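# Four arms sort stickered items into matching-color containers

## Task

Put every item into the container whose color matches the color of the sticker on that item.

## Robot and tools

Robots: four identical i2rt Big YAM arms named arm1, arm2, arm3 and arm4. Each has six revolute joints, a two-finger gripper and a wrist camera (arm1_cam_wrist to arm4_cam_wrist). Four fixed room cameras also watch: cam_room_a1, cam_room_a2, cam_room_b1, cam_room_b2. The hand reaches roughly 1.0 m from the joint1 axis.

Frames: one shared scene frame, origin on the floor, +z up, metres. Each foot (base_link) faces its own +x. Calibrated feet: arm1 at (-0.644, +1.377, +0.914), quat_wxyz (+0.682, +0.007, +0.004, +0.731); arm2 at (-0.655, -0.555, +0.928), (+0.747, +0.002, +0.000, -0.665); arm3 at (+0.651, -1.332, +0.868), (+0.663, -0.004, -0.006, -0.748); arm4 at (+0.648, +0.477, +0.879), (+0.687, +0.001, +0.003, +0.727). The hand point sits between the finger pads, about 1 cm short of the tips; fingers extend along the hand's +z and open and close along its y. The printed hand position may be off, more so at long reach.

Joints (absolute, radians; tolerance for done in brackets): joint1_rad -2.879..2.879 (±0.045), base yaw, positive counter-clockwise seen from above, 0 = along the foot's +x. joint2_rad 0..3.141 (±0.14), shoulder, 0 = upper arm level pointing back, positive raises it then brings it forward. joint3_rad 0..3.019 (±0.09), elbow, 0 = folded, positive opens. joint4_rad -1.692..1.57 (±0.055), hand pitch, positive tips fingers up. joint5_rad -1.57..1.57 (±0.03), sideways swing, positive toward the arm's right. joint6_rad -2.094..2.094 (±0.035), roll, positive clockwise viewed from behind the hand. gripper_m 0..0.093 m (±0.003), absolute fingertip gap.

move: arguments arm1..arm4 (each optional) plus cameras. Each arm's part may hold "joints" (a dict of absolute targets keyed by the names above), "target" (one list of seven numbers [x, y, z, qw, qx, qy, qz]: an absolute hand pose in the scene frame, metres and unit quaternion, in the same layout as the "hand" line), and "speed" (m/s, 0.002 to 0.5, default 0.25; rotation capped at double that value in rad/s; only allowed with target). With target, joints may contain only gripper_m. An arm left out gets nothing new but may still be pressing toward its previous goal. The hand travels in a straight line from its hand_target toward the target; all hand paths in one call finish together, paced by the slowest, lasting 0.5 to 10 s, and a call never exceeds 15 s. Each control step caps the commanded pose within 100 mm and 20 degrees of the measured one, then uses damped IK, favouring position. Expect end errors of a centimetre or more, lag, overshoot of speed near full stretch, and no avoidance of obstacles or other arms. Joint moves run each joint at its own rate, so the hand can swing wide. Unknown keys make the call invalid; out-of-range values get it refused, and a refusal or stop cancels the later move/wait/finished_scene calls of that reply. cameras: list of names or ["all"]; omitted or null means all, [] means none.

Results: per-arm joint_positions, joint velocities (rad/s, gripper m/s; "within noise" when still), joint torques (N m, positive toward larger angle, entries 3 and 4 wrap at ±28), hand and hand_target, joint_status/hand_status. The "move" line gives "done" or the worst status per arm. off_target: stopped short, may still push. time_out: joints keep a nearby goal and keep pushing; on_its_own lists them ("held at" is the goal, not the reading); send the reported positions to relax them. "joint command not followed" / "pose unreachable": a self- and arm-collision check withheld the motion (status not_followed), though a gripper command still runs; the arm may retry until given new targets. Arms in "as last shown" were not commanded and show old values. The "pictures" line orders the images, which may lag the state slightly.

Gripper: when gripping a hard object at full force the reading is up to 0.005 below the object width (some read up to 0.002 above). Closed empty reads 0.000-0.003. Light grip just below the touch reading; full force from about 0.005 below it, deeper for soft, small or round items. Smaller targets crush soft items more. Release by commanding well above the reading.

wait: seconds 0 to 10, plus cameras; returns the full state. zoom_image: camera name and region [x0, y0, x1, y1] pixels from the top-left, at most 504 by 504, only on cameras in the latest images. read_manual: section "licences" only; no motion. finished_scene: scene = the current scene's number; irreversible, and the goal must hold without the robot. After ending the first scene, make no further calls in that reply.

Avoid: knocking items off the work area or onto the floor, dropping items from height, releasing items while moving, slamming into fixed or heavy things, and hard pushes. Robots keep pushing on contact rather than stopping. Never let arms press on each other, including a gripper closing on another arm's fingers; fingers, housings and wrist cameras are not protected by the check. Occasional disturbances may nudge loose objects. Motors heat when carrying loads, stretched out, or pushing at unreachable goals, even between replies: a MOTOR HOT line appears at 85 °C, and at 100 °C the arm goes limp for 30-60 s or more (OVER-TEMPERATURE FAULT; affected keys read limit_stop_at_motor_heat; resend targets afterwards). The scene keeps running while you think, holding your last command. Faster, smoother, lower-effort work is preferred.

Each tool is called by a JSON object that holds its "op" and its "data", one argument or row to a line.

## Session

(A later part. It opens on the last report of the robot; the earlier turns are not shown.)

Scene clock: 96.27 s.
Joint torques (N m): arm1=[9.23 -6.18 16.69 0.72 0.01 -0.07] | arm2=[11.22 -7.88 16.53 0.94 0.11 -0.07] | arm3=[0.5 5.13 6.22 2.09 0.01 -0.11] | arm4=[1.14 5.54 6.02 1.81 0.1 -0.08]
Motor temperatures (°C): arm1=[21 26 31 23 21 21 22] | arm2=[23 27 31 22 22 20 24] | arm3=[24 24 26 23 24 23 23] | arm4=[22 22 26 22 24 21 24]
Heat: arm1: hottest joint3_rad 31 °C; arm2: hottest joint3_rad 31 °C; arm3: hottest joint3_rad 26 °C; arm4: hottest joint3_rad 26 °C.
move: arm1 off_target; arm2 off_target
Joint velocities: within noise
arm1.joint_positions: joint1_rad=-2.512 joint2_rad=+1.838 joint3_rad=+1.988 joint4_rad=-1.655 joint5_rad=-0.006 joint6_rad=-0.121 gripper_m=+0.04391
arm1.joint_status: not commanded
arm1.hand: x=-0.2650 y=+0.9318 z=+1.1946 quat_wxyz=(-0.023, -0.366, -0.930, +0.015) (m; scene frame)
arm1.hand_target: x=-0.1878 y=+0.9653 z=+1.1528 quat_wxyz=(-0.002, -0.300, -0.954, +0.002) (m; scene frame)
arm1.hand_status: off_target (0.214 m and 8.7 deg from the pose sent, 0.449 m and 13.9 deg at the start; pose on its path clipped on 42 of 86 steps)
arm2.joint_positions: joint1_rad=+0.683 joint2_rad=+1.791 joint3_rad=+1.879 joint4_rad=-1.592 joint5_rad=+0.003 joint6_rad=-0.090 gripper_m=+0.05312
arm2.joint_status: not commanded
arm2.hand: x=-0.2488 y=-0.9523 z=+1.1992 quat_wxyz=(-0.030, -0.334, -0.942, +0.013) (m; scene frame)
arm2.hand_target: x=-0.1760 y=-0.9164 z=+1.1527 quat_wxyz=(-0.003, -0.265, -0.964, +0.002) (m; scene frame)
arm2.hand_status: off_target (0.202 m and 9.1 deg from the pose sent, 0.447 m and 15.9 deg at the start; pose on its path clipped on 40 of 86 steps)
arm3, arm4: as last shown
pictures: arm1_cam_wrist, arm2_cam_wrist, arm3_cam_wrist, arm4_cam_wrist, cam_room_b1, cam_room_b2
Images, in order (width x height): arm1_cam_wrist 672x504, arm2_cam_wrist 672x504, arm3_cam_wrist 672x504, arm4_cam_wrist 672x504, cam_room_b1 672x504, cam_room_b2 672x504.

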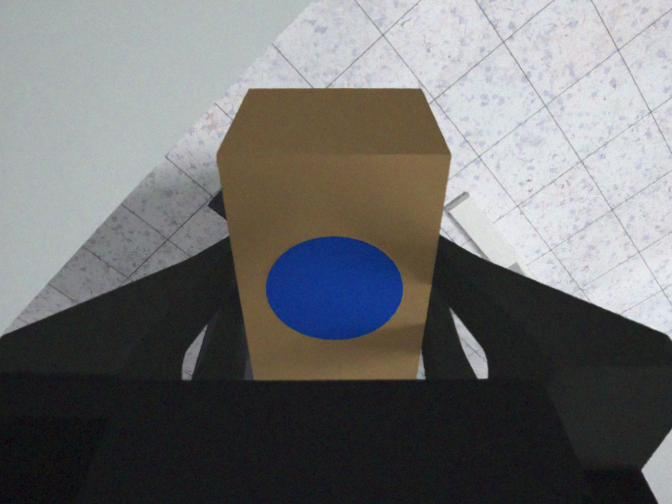

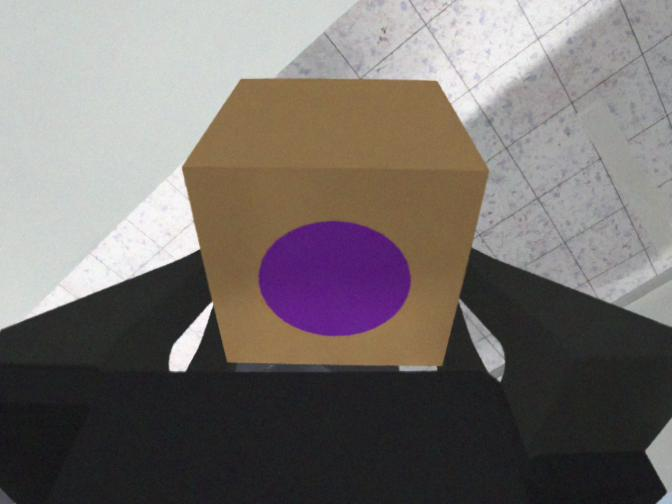

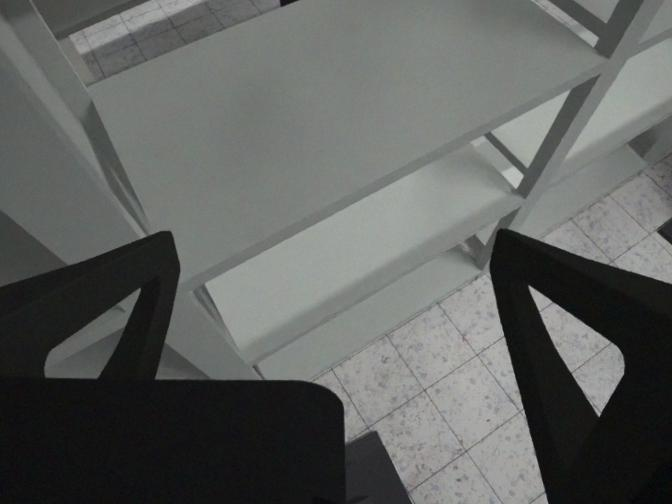

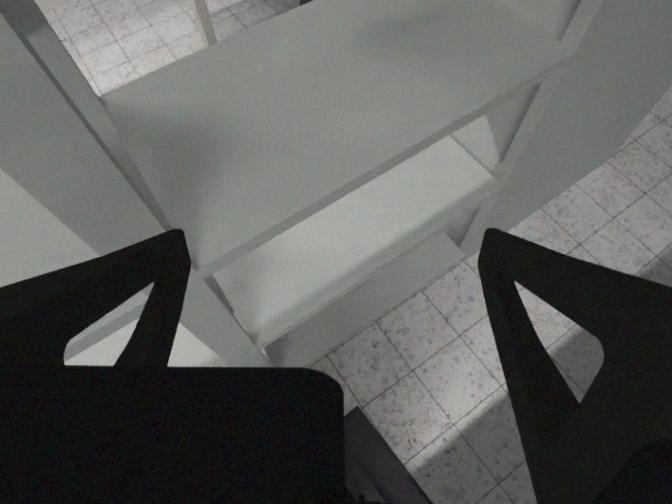

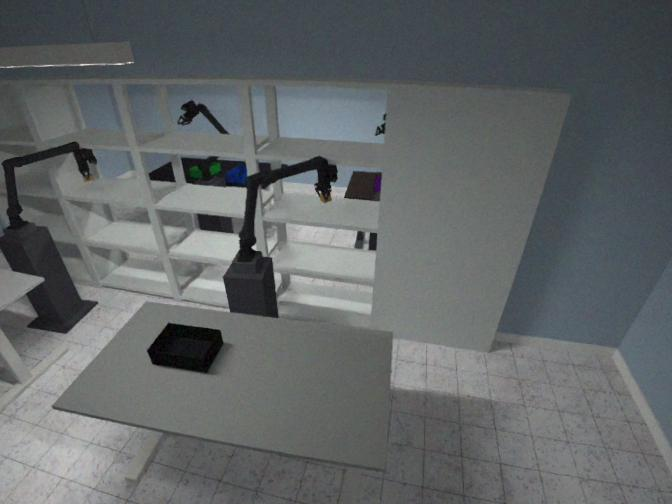

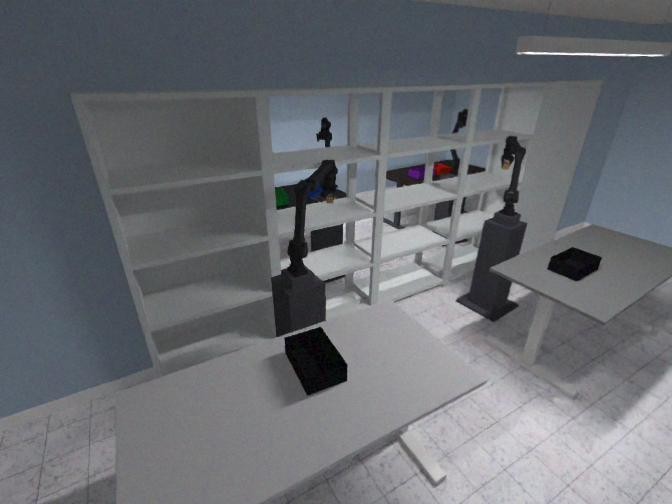

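{"op": "move", "data": {
  "arm1": {"target": [-0.36, 1.17, 1.13, 0, -0.300, -0.954, 0]},
  "arm2": {"target": [-0.355, -0.74, 1.13, 0, -0.265, -0.964, 0]},
  "cameras": ["arm1_cam_wrist", "cam_room_b1"]
}}

Scene clock: 106.20 s.
Joint torques (N m): arm1=[-0.91 -7.3 10.82 0.95 0.06 0.12] | arm2=[1.26 -10.7 9.78 1.25 -0.04 0.21] | arm3=[0.5 5.07 6.17 2.13 0.01 -0.11] | arm4=[0.79 6.12 6.02 1.72 0.06 -0.06]
Motor temperatures (°C): arm1=[21 26 32 23 21 21 22] | arm2=[23 27 33 22 22 20 24] | arm3=[24 24 26 23 24 23 23] | arm4=[22 22 26 22 24 21 24]
Heat: arm1: hottest joint3_rad 32 °C; arm2: hottest joint3_rad 33 °C; arm3: hottest joint3_rad 26 °C; arm4: hottest joint3_rad 26 °C.
move: arm1 done; arm2 done
Joint velocities: within noise
arm1.joint_positions: joint1_rad=-2.284 joint2_rad=+1.251 joint3_rad=+1.128 joint4_rad=-1.457 joint5_rad=-0.009 joint6_rad=-0.038 gripper_m=+0.04391
arm1.joint_status: not commanded
arm1.hand: x=-0.3648 y=+1.1709 z=+1.1256 quat_wxyz=(+0.011, -0.299, -0.954, -0.005) (m; scene frame)
arm1.hand_target: x=-0.3601 y=+1.1700 z=+1.1301 quat_wxyz=(+0.000, -0.300, -0.954, +0.000) (m; scene frame)
arm1.hand_status: done (0.007 m and 1.4 deg from the pose sent, 0.265 m and 8.7 deg at the start)
arm2.joint_positions: joint1_rad=+0.901 joint2_rad=+1.276 joint3_rad=+1.115 joint4_rad=-1.420 joint5_rad=+0.004 joint6_rad=-0.026 gripper_m=+0.05312
arm2.joint_status: not commanded
arm2.hand: x=-0.3571 y=-0.7413 z=+1.1318 quat_wxyz=(+0.005, -0.261, -0.965, -0.001) (m; scene frame)
arm2.hand_target: x=-0.3550 y=-0.7400 z=+1.1301 quat_wxyz=(+0.000, -0.265, -0.964, +0.000) (m; scene frame)
arm2.hand_status: done (0.003 m and 0.8 deg from the pose sent, 0.247 m and 9.1 deg at the start)
arm3, arm4: as last shown
pictures: arm1_cam_wrist, cam_room_b1
Images, in order (width x height): arm1_cam_wrist 672x504, cam_room_b1 672x504.

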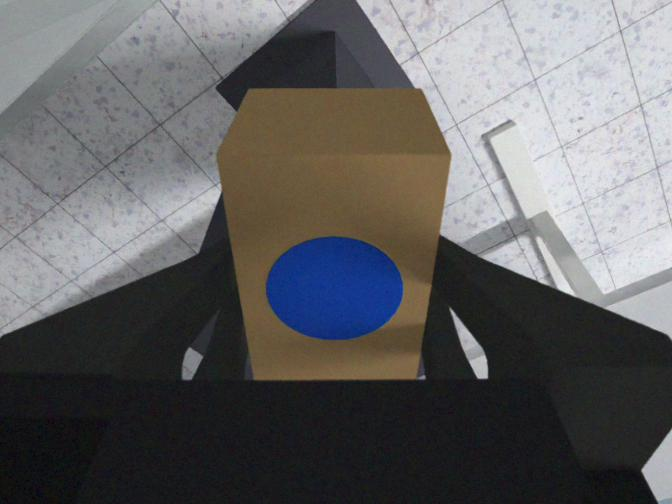

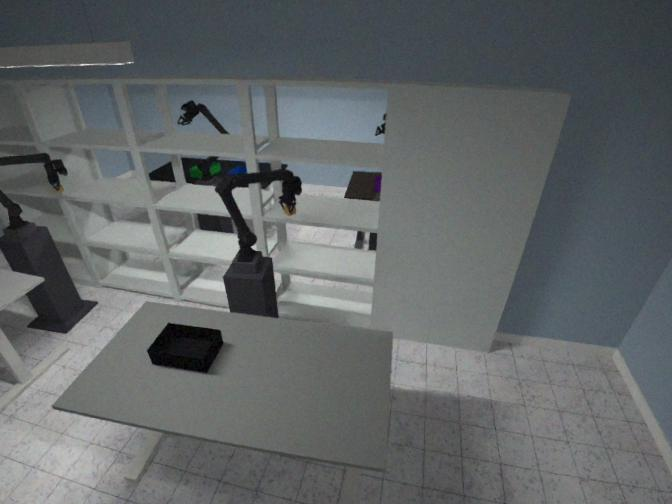

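{"op": "move", "data": {
  "arm1": {"target": [-0.078, 0.983, 1.105, 0, -0.300, -0.954, 0], "speed": 0.15},
  "arm2": {"target": [-0.078, -0.898, 1.105, 0, -0.265, -0.964, 0], "speed": 0.15},
  "cameras": ["arm1_cam_wrist", "arm2_cam_wrist", "arm3_cam_wrist", "arm4_cam_wrist", "cam_room_b1", "cam_room_b2"]
}}

Scene clock: 118.30 s.
Joint torques (N m): arm1=[-1.38 -20.25 16.25 -0.01 0.1 0.11] | arm2=[1.67 -22.07 15.71 0.08 -0.05 0.21] | arm3=[0.56 5.07 6.16 2.13 0.01 -0.12] | arm4=[1.26 5.71 6.11 1.76 0.08 -0.08]
Motor temperatures (°C): arm1=[21 26 33 23 21 21 22] | arm2=[23 26 32 22 22 20 24] | arm3=[24 24 26 23 24 23 23] | arm4=[22 22 26 22 24 21 24]
Heat: arm1: hottest joint3_rad 33 °C; arm2: hottest joint3_rad 32 °C; arm3: hottest joint3_rad 26 °C; arm4: hottest joint3_rad 26 °C.
move: arm1 off_target; arm2 off_target
Joint velocities: within noise
arm1.joint_positions: joint1_rad=-2.262 joint2_rad=+2.206 joint3_rad=+2.291 joint4_rad=-1.684 joint5_rad=-0.009 joint6_rad=-0.011 gripper_m=+0.04391
arm1.joint_status: not commanded
arm1.hand: x=-0.0921 y=+0.9844 z=+1.0837 quat_wxyz=(+0.020, -0.301, -0.953, -0.008) (m; scene frame)
arm1.hand_target: x=-0.0791 y=+0.9839 z=+1.1048 quat_wxyz=(-0.003, -0.300, -0.954, +0.001) (m; scene frame)
arm1.hand_status: off_target (0.026 m and 2.5 deg from the pose sent, 0.343 m and 1.4 deg at the start; a joint's target at an end of its range on 21 of 93 steps)
arm2.joint_positions: joint1_rad=+0.911 joint2_rad=+2.133 joint3_rad=+2.138 joint4_rad=-1.599 joint5_rad=+0.004 joint6_rad=-0.012 gripper_m=+0.05312
arm2.joint_status: not commanded
arm2.hand: x=-0.0932 y=-0.8966 z=+1.0970 quat_wxyz=(+0.011, -0.263, -0.965, -0.003) (m; scene frame)
arm2.hand_target: x=-0.0788 y=-0.8974 z=+1.1049 quat_wxyz=(-0.001, -0.265, -0.964, +0.000) (m; scene frame)
arm2.hand_status: off_target (0.017 m and 1.4 deg from the pose sent, 0.321 m and 0.8 deg at the start)
arm3, arm4: as last shown
pictures: arm1_cam_wrist, arm2_cam_wrist, arm3_cam_wrist, arm4_cam_wrist, cam_room_b1, cam_room_b2
Images, in order (width x height): arm1_cam_wrist 672x504, arm2_cam_wrist 672x504, arm3_cam_wrist 672x504, arm4_cam_wrist 672x504, cam_room_b1 672x504, cam_room_b2 672x504.

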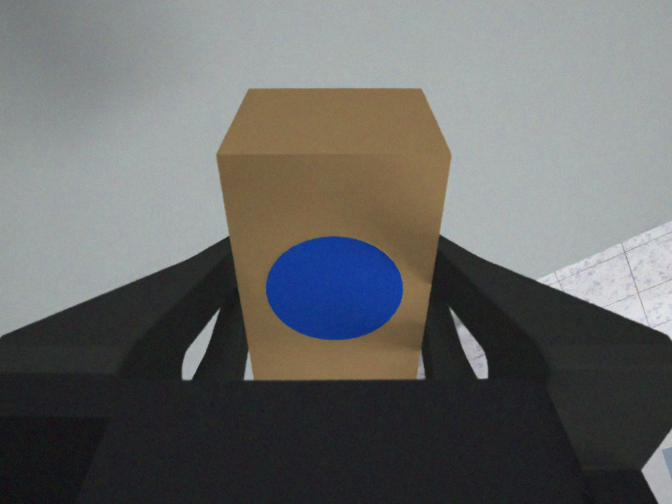

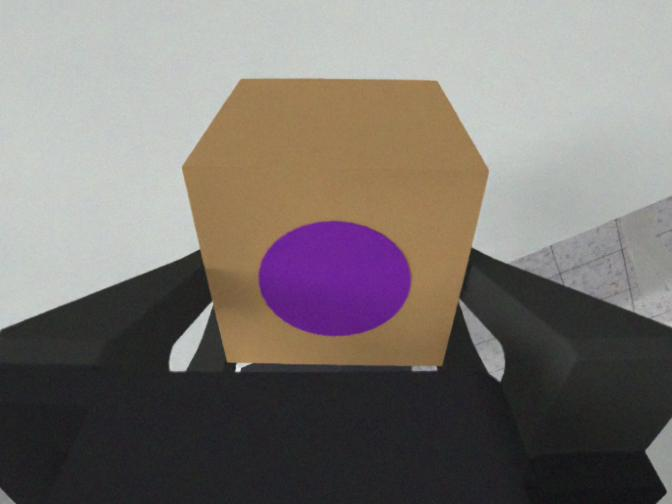

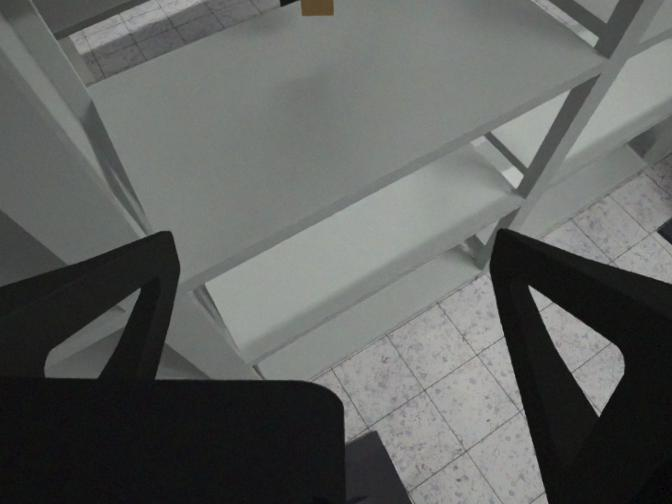

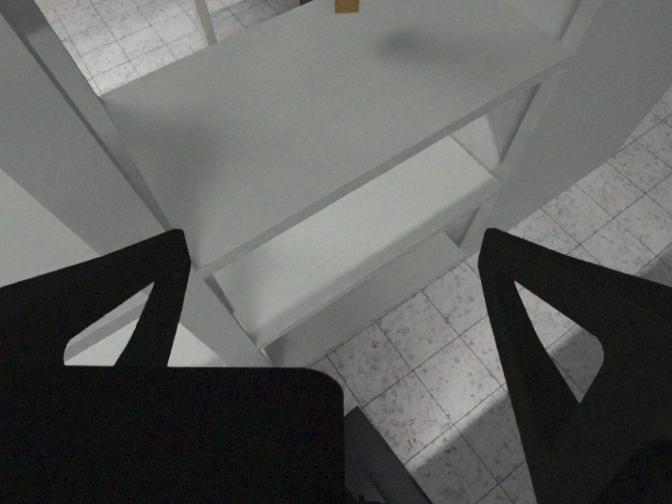

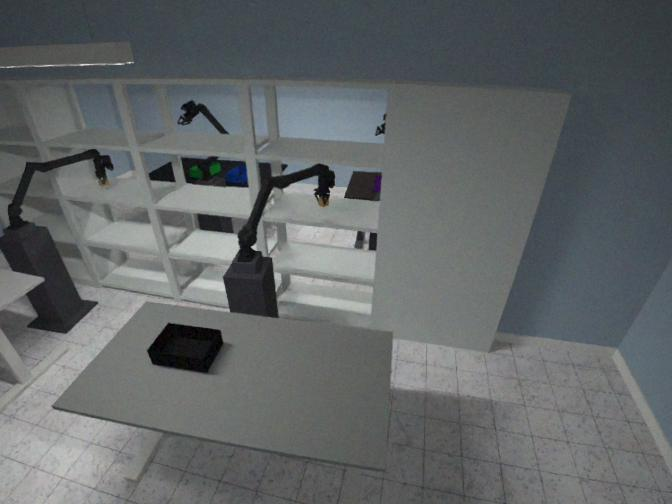

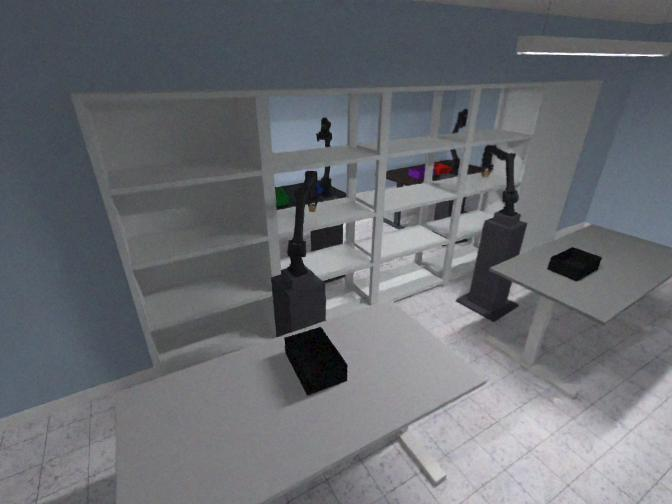

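{"op": "move", "data": {
  "arm1": {"target": [-0.082, 0.985, 1.08, 0, -0.300, -0.954, 0], "speed": 0.06},
  "arm2": {"target": [-0.082, -0.896, 1.078, 0, -0.265, -0.964, 0], "speed": 0.06},
  "cameras": ["arm1_cam_wrist", "arm2_cam_wrist", "arm3_cam_wrist", "arm4_cam_wrist"]
}}

{"op": "zoom_image", "data": {
  "camera": "arm4_cam_wrist",
  "region": [250, 0, 450, 100]
}}

{"op": "zoom_image", "data": {
  "camera": "arm3_cam_wrist",
  "region": [220, 0, 420, 100]
}}

Scene clock: 124.67 s.
Joint torques (N m): arm1=[-1.2 -20.48 10.93 0.72 0.09 0.1] | arm2=[1.55 -23.59 9.77 1.32 -0.04 0.21] | arm3=[0.5 5.07 6.19 2.14 0.01 -0.1] | arm4=[1.32 5.71 6.13 1.8 0.07 -0.08]
Motor temperatures (°C): arm1=[21 26 33 23 21 21 22] | arm2=[23 26 34 22 22 20 24] | arm3=[24 24 26 23 24 23 23] | arm4=[22 22 26 22 24 21 24]
Heat: arm1: hottest joint3_rad 33 °C; arm2: hottest joint3_rad 34 °C; arm3: hottest joint3_rad 26 °C; arm4: hottest joint3_rad 26 °C.
move: arm1 off_target; arm2 off_target
Joint velocities: within noise
arm1.joint_positions: joint1_rad=-2.262 joint2_rad=+2.206 joint3_rad=+2.256 joint4_rad=-1.635 joint5_rad=-0.009 joint6_rad=-0.011 gripper_m=+0.04391
arm1.joint_status: not commanded
arm1.hand: x=-0.0889 y=+0.9820 z=+1.0701 quat_wxyz=(+0.014, -0.301, -0.953, -0.006) (m; scene frame)
arm1.hand_target: x=-0.0820 y=+0.9852 z=+1.0800 quat_wxyz=(+0.000, -0.300, -0.954, +0.000) (m; scene frame)
arm1.hand_status: off_target (0.012 m and 1.7 deg from the pose sent, 0.011 m and 2.5 deg at the start)
arm2.joint_positions: joint1_rad=+0.911 joint2_rad=+2.133 joint3_rad=+2.120 joint4_rad=-1.551 joint5_rad=+0.004 joint6_rad=-0.012 gripper_m=+0.05312
arm2.joint_status: not commanded
arm2.hand: x=-0.0868 y=-0.9004 z=+1.0900 quat_wxyz=(-0.004, -0.263, -0.965, +0.001) (m; scene frame)
arm2.hand_target: x=-0.0822 y=-0.8959 z=+1.0781 quat_wxyz=(+0.000, -0.265, -0.964, +0.000) (m; scene frame)
arm2.hand_status: off_target (0.014 m and 0.5 deg from the pose sent, 0.022 m and 1.3 deg at the start)
arm3, arm4: as last shown
pictures: arm1_cam_wrist, arm2_cam_wrist, arm3_cam_wrist, arm4_cam_wrist
Images, in order (width x height): arm1_cam_wrist 672x504, arm2_cam_wrist 672x504, arm3_cam_wrist 672x504, arm4_cam_wrist 672x504.

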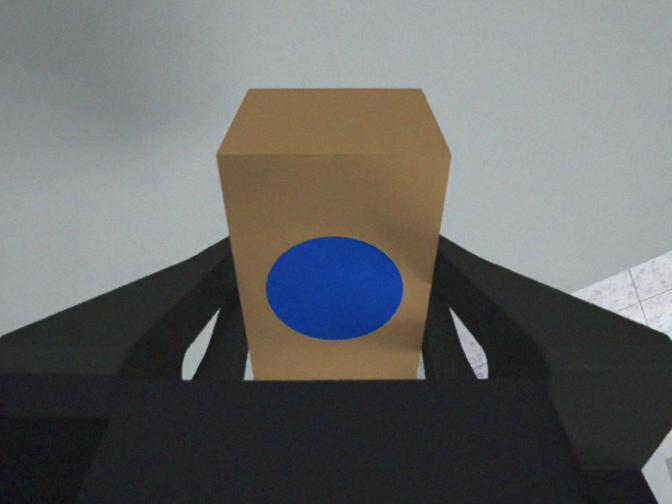

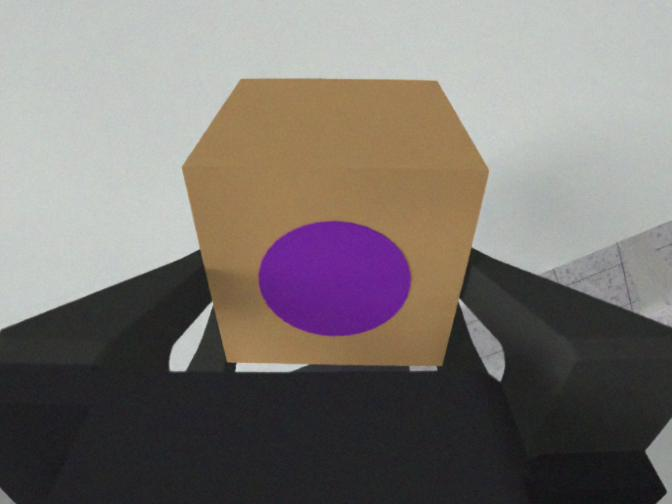

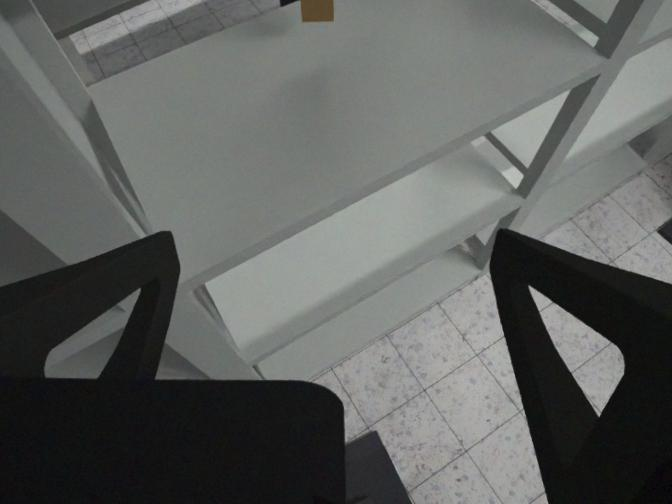

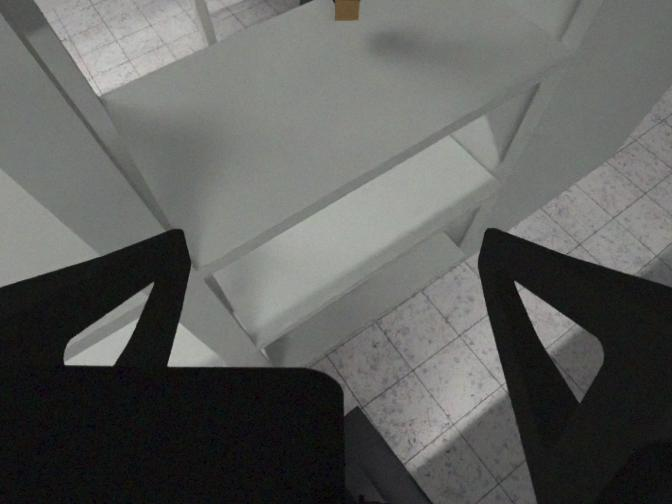

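Scaled by 2.520.

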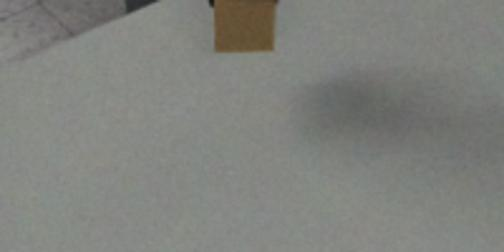

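Scaled by 2.520.

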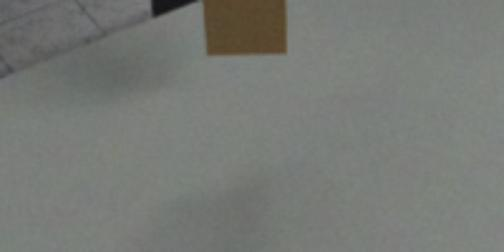

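{"op": "move", "data": {
  "arm1": {"target": [-0.082, 0.985, 1.062, 0, -0.300, -0.954, 0], "speed": 0.05},
  "arm2": {"target": [-0.082, -0.896, 1.05, 0, -0.265, -0.964, 0], "speed": 0.05},
  "cameras": ["arm3_cam_wrist", "arm4_cam_wrist"]
}}

{"op": "zoom_image", "data": {
  "camera": "arm4_cam_wrist",
  "region": [250, 0, 450, 100]
}}

{"op": "zoom_image", "data": {
  "camera": "arm3_cam_wrist",
  "region": [220, 0, 420, 100]
}}

Scene clock: 139.73 s.
Joint torques (N m): arm1=[-1.14 -21.42 10.56 0.76 0.13 0.16] | arm2=[1.55 -22.77 9.68 1.32 -0.03 0.21] | arm3=[0.67 5.13 6.22 2.17 0.01 -0.11] | arm4=[0.85 5.83 6 1.73 0.1 -0.09]
Motor temperatures (°C): arm1=[21 26 33 23 21 21 22] | arm2=[23 26 32 22 22 20 24] | arm3=[24 24 26 23 24 23 23] | arm4=[22 22 26 22 24 21 24]
Heat: arm1: hottest joint3_rad 33 °C; arm2: hottest joint3_rad 32 °C; arm3: hottest joint3_rad 26 °C; arm4: hottest joint3_rad 26 °C.
move: arm1 off_target; arm2 off_target
Joint velocities: within noise
arm1.joint_positions: joint1_rad=-2.262 joint2_rad=+2.206 joint3_rad=+2.208 joint4_rad=-1.587 joint5_rad=-0.009 joint6_rad=-0.011 gripper_m=+0.04391
arm1.joint_status: not commanded
arm1.hand: x=-0.0887 y=+0.9817 z=+1.0519 quat_wxyz=(+0.013, -0.301, -0.954, -0.006) (m; scene frame)
arm1.hand_target: x=-0.0820 y=+0.9852 z=+1.0620 quat_wxyz=(+0.000, -0.300, -0.954, +0.000) (m; scene frame)
arm1.hand_status: off_target (0.013 m and 1.7 deg from the pose sent, 0.011 m and 1.7 deg at the start)
arm2.joint_positions: joint1_rad=+0.911 joint2_rad=+2.133 joint3_rad=+2.058 joint4_rad=-1.481 joint5_rad=+0.004 joint6_rad=-0.012 gripper_m=+0.05312
arm2.joint_status: not commanded
arm2.hand: x=-0.0862 y=-0.9007 z=+1.0661 quat_wxyz=(-0.007, -0.263, -0.965, +0.002) (m; scene frame)
arm2.hand_target: x=-0.0823 y=-0.8958 z=+1.0502 quat_wxyz=(+0.000, -0.265, -0.964, +0.000) (m; scene frame)
arm2.hand_status: off_target (0.017 m and 0.9 deg from the pose sent, 0.041 m and 0.5 deg at the start)
arm3, arm4: as last shown
pictures: arm3_cam_wrist, arm4_cam_wrist
Images, in order (width x height): arm3_cam_wrist 672x504, arm4_cam_wrist 672x504.

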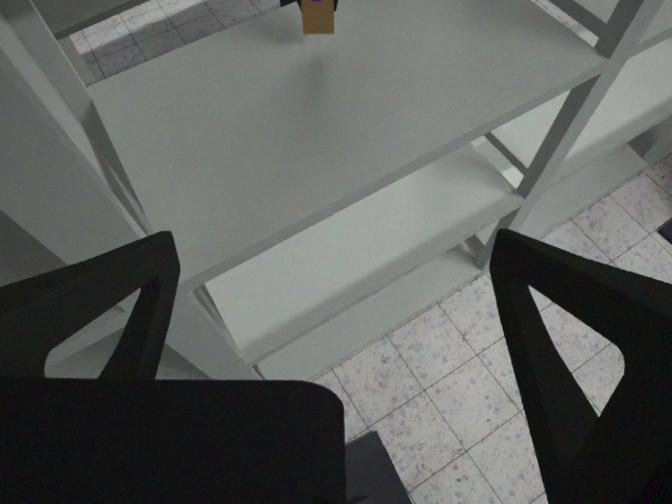

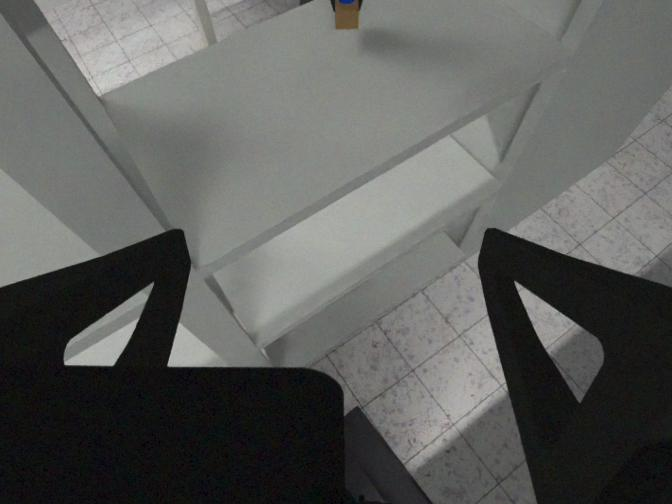

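Scaled by 2.520.

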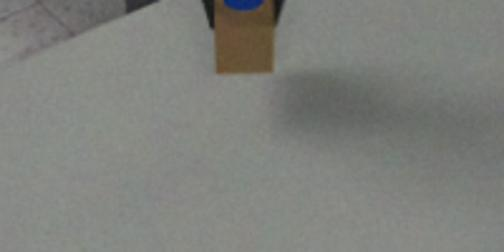

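Scaled by 2.520.

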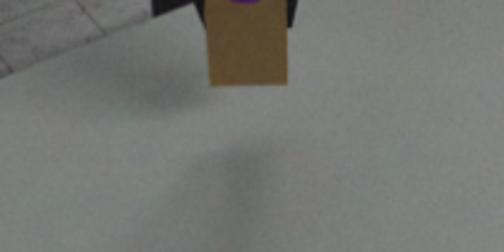

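{"op": "move", "data": {
  "arm1": {"target": [-0.082, 0.985, 1.048, 0, -0.300, -0.954, 0], "speed": 0.05},
  "arm2": {"target": [-0.082, -0.896, 1.030, 0, -0.265, -0.964, 0], "speed": 0.05},
  "cameras": ["arm3_cam_wrist", "arm4_cam_wrist"]
}}

{"op": "zoom_image", "data": {
  "camera": "arm4_cam_wrist",
  "region": [250, 0, 450, 100]
}}

{"op": "zoom_image", "data": {
  "camera": "arm3_cam_wrist",
  "region": [220, 0, 420, 100]
}}

Scene clock: 147.70 s.
Joint torques (N m): arm1=[-0.56 -21.19 10.67 0.58 0.13 0.1] | arm2=[1.49 -22.12 9.63 1.33 -0.02 0.21] | arm3=[0.44 5.25 6.2 2.15 0.01 -0.11] | arm4=[0.91 5.95 6.05 1.83 0.06 -0.09]
Motor temperatures (°C): arm1=[21 26 33 23 21 21 22] | arm2=[23 26 32 22 22 20 25] | arm3=[24 24 26 23 24 23 23] | arm4=[22 22 27 22 24 21 24]
Heat: arm1: hottest joint3_rad 33 °C; arm2: hottest joint3_rad 32 °C; arm3: hottest joint3_rad 26 °C; arm4: hottest joint3_rad 27 °C.
move: arm1 off_target; arm2 off_target
Joint velocities: within noise
arm1.joint_positions: joint1_rad=-2.262 joint2_rad=+2.206 joint3_rad=+2.173 joint4_rad=-1.551 joint5_rad=-0.009 joint6_rad=-0.011 gripper_m=+0.04391
arm1.joint_status: not commanded
arm1.hand: x=-0.0889 y=+0.9817 z=+1.0385 quat_wxyz=(+0.013, -0.301, -0.954, -0.005) (m; scene frame)
arm1.hand_target: x=-0.0821 y=+0.9852 z=+1.0480 quat_wxyz=(+0.000, -0.300, -0.954, +0.000) (m; scene frame)
arm1.hand_status: off_target (0.012 m and 1.6 deg from the pose sent, 0.009 m and 1.7 deg at the start)
arm2.joint_positions: joint1_rad=+0.911 joint2_rad=+2.133 joint3_rad=+2.018 joint4_rad=-1.434 joint5_rad=+0.004 joint6_rad=-0.012 gripper_m=+0.05312
arm2.joint_status: not commanded
arm2.hand: x=-0.0857 y=-0.9009 z=+1.0512 quat_wxyz=(-0.011, -0.263, -0.965, +0.003) (m; scene frame)
arm2.hand_target: x=-0.0825 y=-0.8958 z=+1.0303 quat_wxyz=(+0.000, -0.265, -0.964, +0.000) (m; scene frame)
arm2.hand_status: off_target (0.022 m and 1.3 deg from the pose sent, 0.037 m and 0.8 deg at the start)
arm3.joint_positions: joint1_rad=-1.977 joint2_rad=+0.493 joint3_rad=+1.455 joint4_rad=-1.409 joint5_rad=+0.000 joint6_rad=+0.005 gripper_m=+0.09402
arm3.joint_status: not commanded
arm3.hand: x=+0.5099 y=-1.2415 z=+1.4418 quat_wxyz=(+0.132, -0.818, +0.226, +0.513) (m; scene frame)
arm3.hand_target: x=+0.5066 y=-1.2375 z=+1.4405 quat_wxyz=(+0.136, -0.818, +0.228, +0.510) (m; scene frame)
arm3.hand_status: not commanded
arm4.joint_positions: joint1_rad=+0.902 joint2_rad=+0.489 joint3_rad=+1.451 joint4_rad=-1.410 joint5_rad=+0.000 joint6_rad=+0.013 gripper_m=+0.09401
arm4.joint_status: not commanded
arm4.hand: x=+0.5185 y=+0.5725 z=+1.4535 quat_wxyz=(-0.155, +0.805, -0.261, -0.510) (m; scene frame)
arm4.hand_target: x=+0.5134 y=+0.5754 z=+1.4540 quat_wxyz=(-0.157, +0.807, -0.255, -0.509) (m; scene frame)
arm4.hand_status: not commanded
pictures: arm3_cam_wrist, arm4_cam_wrist
Images, in order (width x height): arm3_cam_wrist 672x504, arm4_cam_wrist 672x504.

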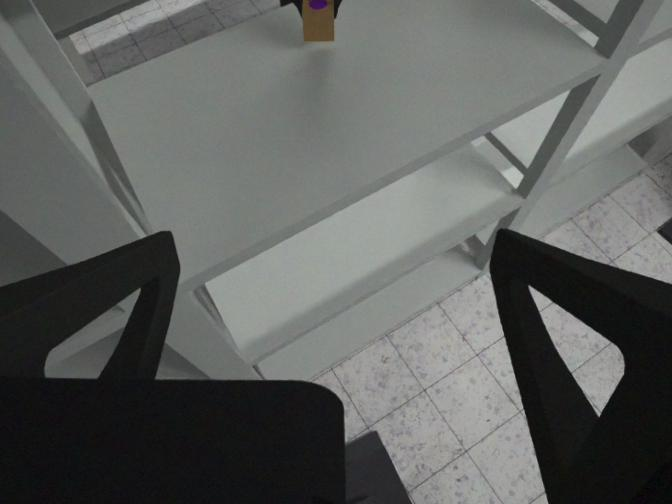

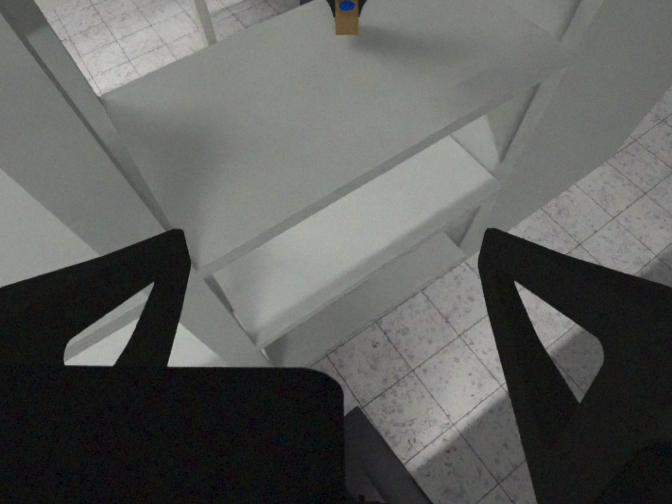

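Scaled by 2.520.

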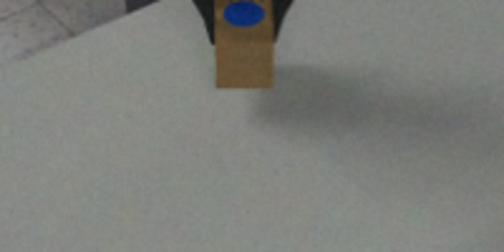

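Scaled by 2.520.

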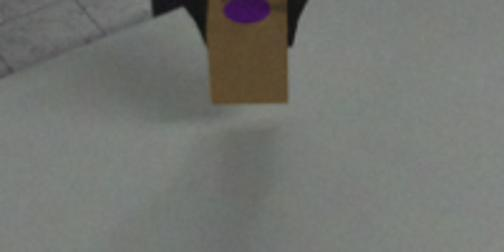

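{"op": "move", "data": {
  "arm1": {"target": [-0.082, 0.985, 1.033, 0, -0.300, -0.954, 0], "speed": 0.05},
  "arm2": {"target": [-0.082, -0.896, 1.019, 0, -0.265, -0.964, 0], "speed": 0.05},
  "cameras": ["arm3_cam_wrist", "arm4_cam_wrist"]
}}

{"op": "zoom_image", "data": {
  "camera": "arm4_cam_wrist",
  "region": [250, 0, 450, 100]
}}

{"op": "zoom_image", "data": {
  "camera": "arm3_cam_wrist",
  "region": [220, 0, 420, 100]
}}

Scene clock: 157.27 s.
Joint torques (N m): arm1=[-1.38 -20.95 10.54 0.87 0.1 0.13] | arm2=[1.55 -21.71 9.52 1.35 -0.03 0.2] | arm3=[0.32 5.13 6.19 2.11 0 -0.11] | arm4=[1.38 5.77 6.13 1.83 0.06 -0.07]
Motor temperatures (°C): arm1=[21 26 33 23 21 21 23] | arm2=[23 27 31 22 22 20 25] | arm3=[24 24 26 23 24 23 23] | arm4=[22 22 27 22 24 21 24]
Heat: arm1: hottest joint3_rad 33 °C; arm2: hottest joint3_rad 31 °C; arm3: hottest joint3_rad 26 °C; arm4: hottest joint3_rad 27 °C.
move: arm1 off_target; arm2 off_target
Joint velocities: within noise
arm1.joint_positions: joint1_rad=-2.262 joint2_rad=+2.206 joint3_rad=+2.138 joint4_rad=-1.514 joint5_rad=-0.009 joint6_rad=-0.011 gripper_m=+0.04391
arm1.joint_status: not commanded
arm1.hand: x=-0.0890 y=+0.9817 z=+1.0254 quat_wxyz=(+0.012, -0.301, -0.954, -0.005) (m; scene frame)
arm1.hand_target: x=-0.0820 y=+0.9852 z=+1.0331 quat_wxyz=(+0.000, -0.300, -0.954, +0.000) (m; scene frame)
arm1.hand_status: off_target (0.011 m and 1.4 deg from the pose sent, 0.009 m and 1.6 deg at the start)
arm2.joint_positions: joint1_rad=+0.911 joint2_rad=+2.133 joint3_rad=+1.999 joint4_rad=-1.409 joint5_rad=+0.004 joint6_rad=-0.012 gripper_m=+0.05312
arm2.joint_status: not commanded
arm2.hand: x=-0.0853 y=-0.9011 z=+1.0436 quat_wxyz=(-0.013, -0.263, -0.965, +0.004) (m; scene frame)
arm2.hand_target: x=-0.0827 y=-0.8956 z=+1.0194 quat_wxyz=(+0.000, -0.265, -0.964, +0.000) (m; scene frame)
arm2.hand_status: off_target (0.025 m and 1.6 deg from the pose sent, 0.033 m and 1.3 deg at the start)
arm3, arm4: as last shown
pictures: arm3_cam_wrist, arm4_cam_wrist
Images, in order (width x height): arm3_cam_wrist 672x504, arm4_cam_wrist 672x504.

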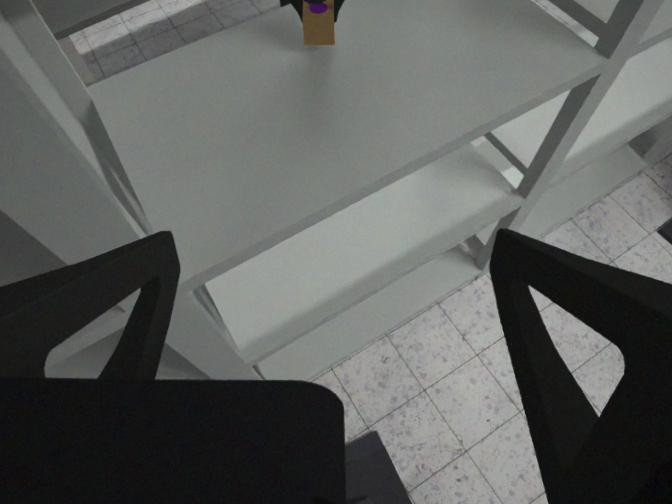

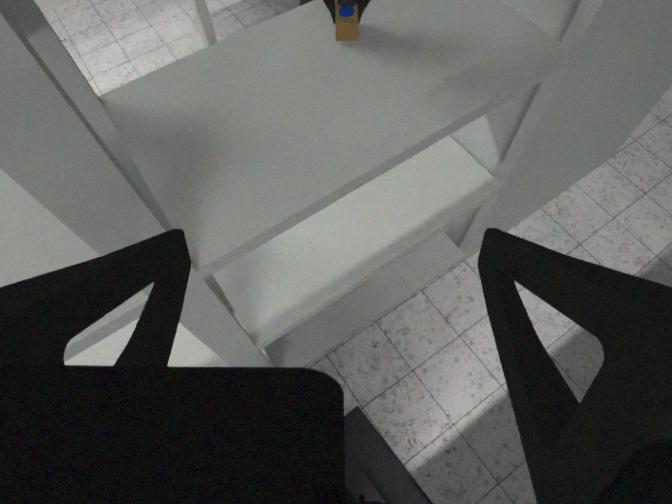

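Scaled by 2.520.

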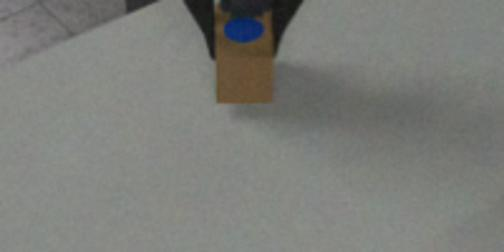

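Scaled by 2.520.

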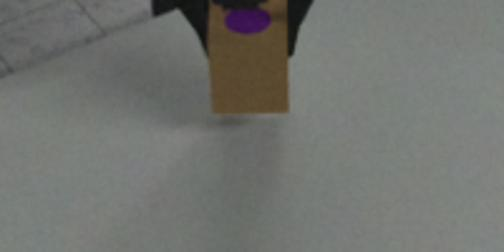

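{"op": "move", "data": {
  "arm1": {"target": [-0.082, 0.985, 1.024, 0, -0.300, -0.954, 0], "speed": 0.05},
  "arm2": {"target": [-0.082, -0.896, 1.012, 0, -0.265, -0.964, 0], "speed": 0.05},
  "cameras": ["arm3_cam_wrist", "arm4_cam_wrist"]
}}

{"op": "zoom_image", "data": {
  "camera": "arm4_cam_wrist",
  "region": [250, 0, 450, 100]
}}

{"op": "zoom_image", "data": {
  "camera": "arm3_cam_wrist",
  "region": [220, 0, 420, 100]
}}

Scene clock: 163.73 s.
Joint torques (N m): arm1=[-1.03 -21.71 10.61 0.99 0.1 0.13] | arm2=[1.49 -21.71 9.51 1.37 -0.02 0.2] | arm3=[0.32 5.13 6.2 2.14 0 -0.11] | arm4=[1.26 5.25 6.08 1.81 0.08 -0.08]
Motor temperatures (°C): arm1=[21 27 32 23 21 21 23] | arm2=[23 27 31 22 22 20 25] | arm3=[24 24 26 23 24 23 23] | arm4=[22 22 27 22 24 21 24]
Heat: arm1: hottest joint3_rad 32 °C; arm2: hottest joint3_rad 31 °C; arm3: hottest joint3_rad 26 °C; arm4: hottest joint3_rad 27 °C.
move: arm1 done; arm2 off_target
Joint velocities: within noise
arm1.joint_positions: joint1_rad=-2.262 joint2_rad=+2.206 joint3_rad=+2.120 joint4_rad=-1.492 joint5_rad=-0.009 joint6_rad=-0.011 gripper_m=+0.04391
arm1.joint_status: not commanded
arm1.hand: x=-0.0890 y=+0.9816 z=+1.0182 quat_wxyz=(+0.010, -0.301, -0.954, -0.004) (m; scene frame)
arm1.hand_target: x=-0.0820 y=+0.9852 z=+1.0241 quat_wxyz=(+0.000, -0.300, -0.954, +0.000) (m; scene frame)
arm1.hand_status: done (0.010 m and 1.3 deg from the pose sent, 0.008 m and 1.5 deg at the start)
arm2.joint_positions: joint1_rad=+0.911 joint2_rad=+2.137 joint3_rad=+1.987 joint4_rad=-1.393 joint5_rad=+0.004 joint6_rad=-0.012 gripper_m=+0.05312
arm2.joint_status: not commanded
arm2.hand: x=-0.0850 y=-0.9013 z=+1.0369 quat_wxyz=(-0.013, -0.263, -0.965, +0.004) (m; scene frame)
arm2.hand_target: x=-0.0827 y=-0.8957 z=+1.0125 quat_wxyz=(+0.000, -0.265, -0.964, +0.000) (m; scene frame)
arm2.hand_status: off_target (0.026 m and 1.6 deg from the pose sent, 0.032 m and 1.6 deg at the start)
arm3, arm4: as last shown
pictures: arm3_cam_wrist, arm4_cam_wrist
Images, in order (width x height): arm3_cam_wrist 672x504, arm4_cam_wrist 672x504.

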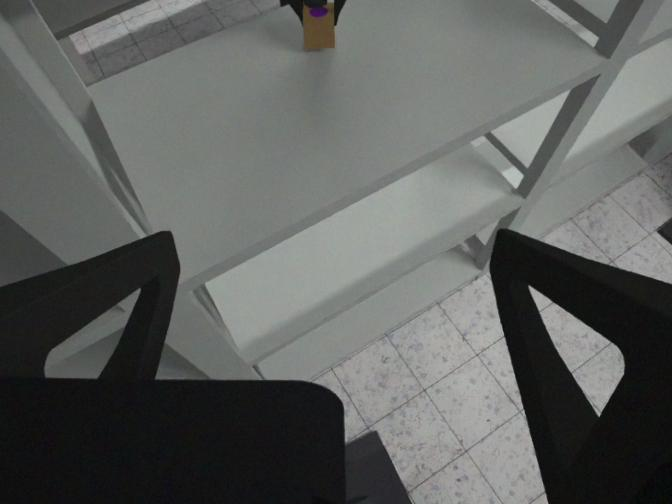

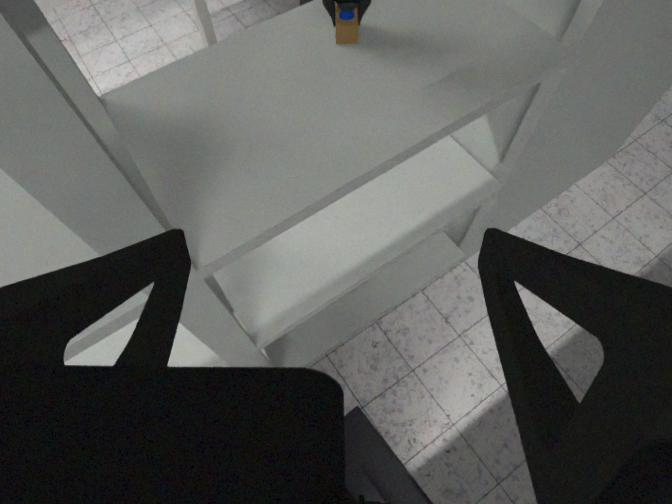

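Scaled by 2.520.

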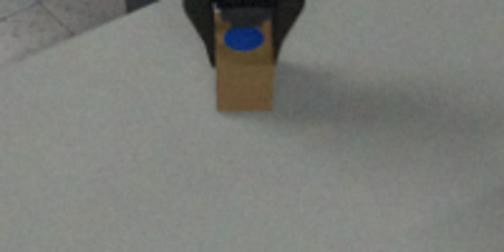

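Scaled by 2.520.

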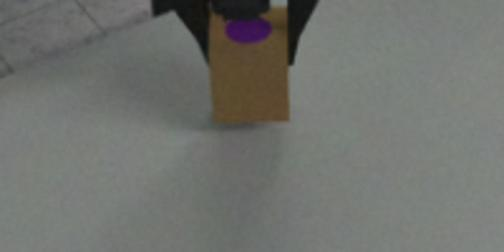

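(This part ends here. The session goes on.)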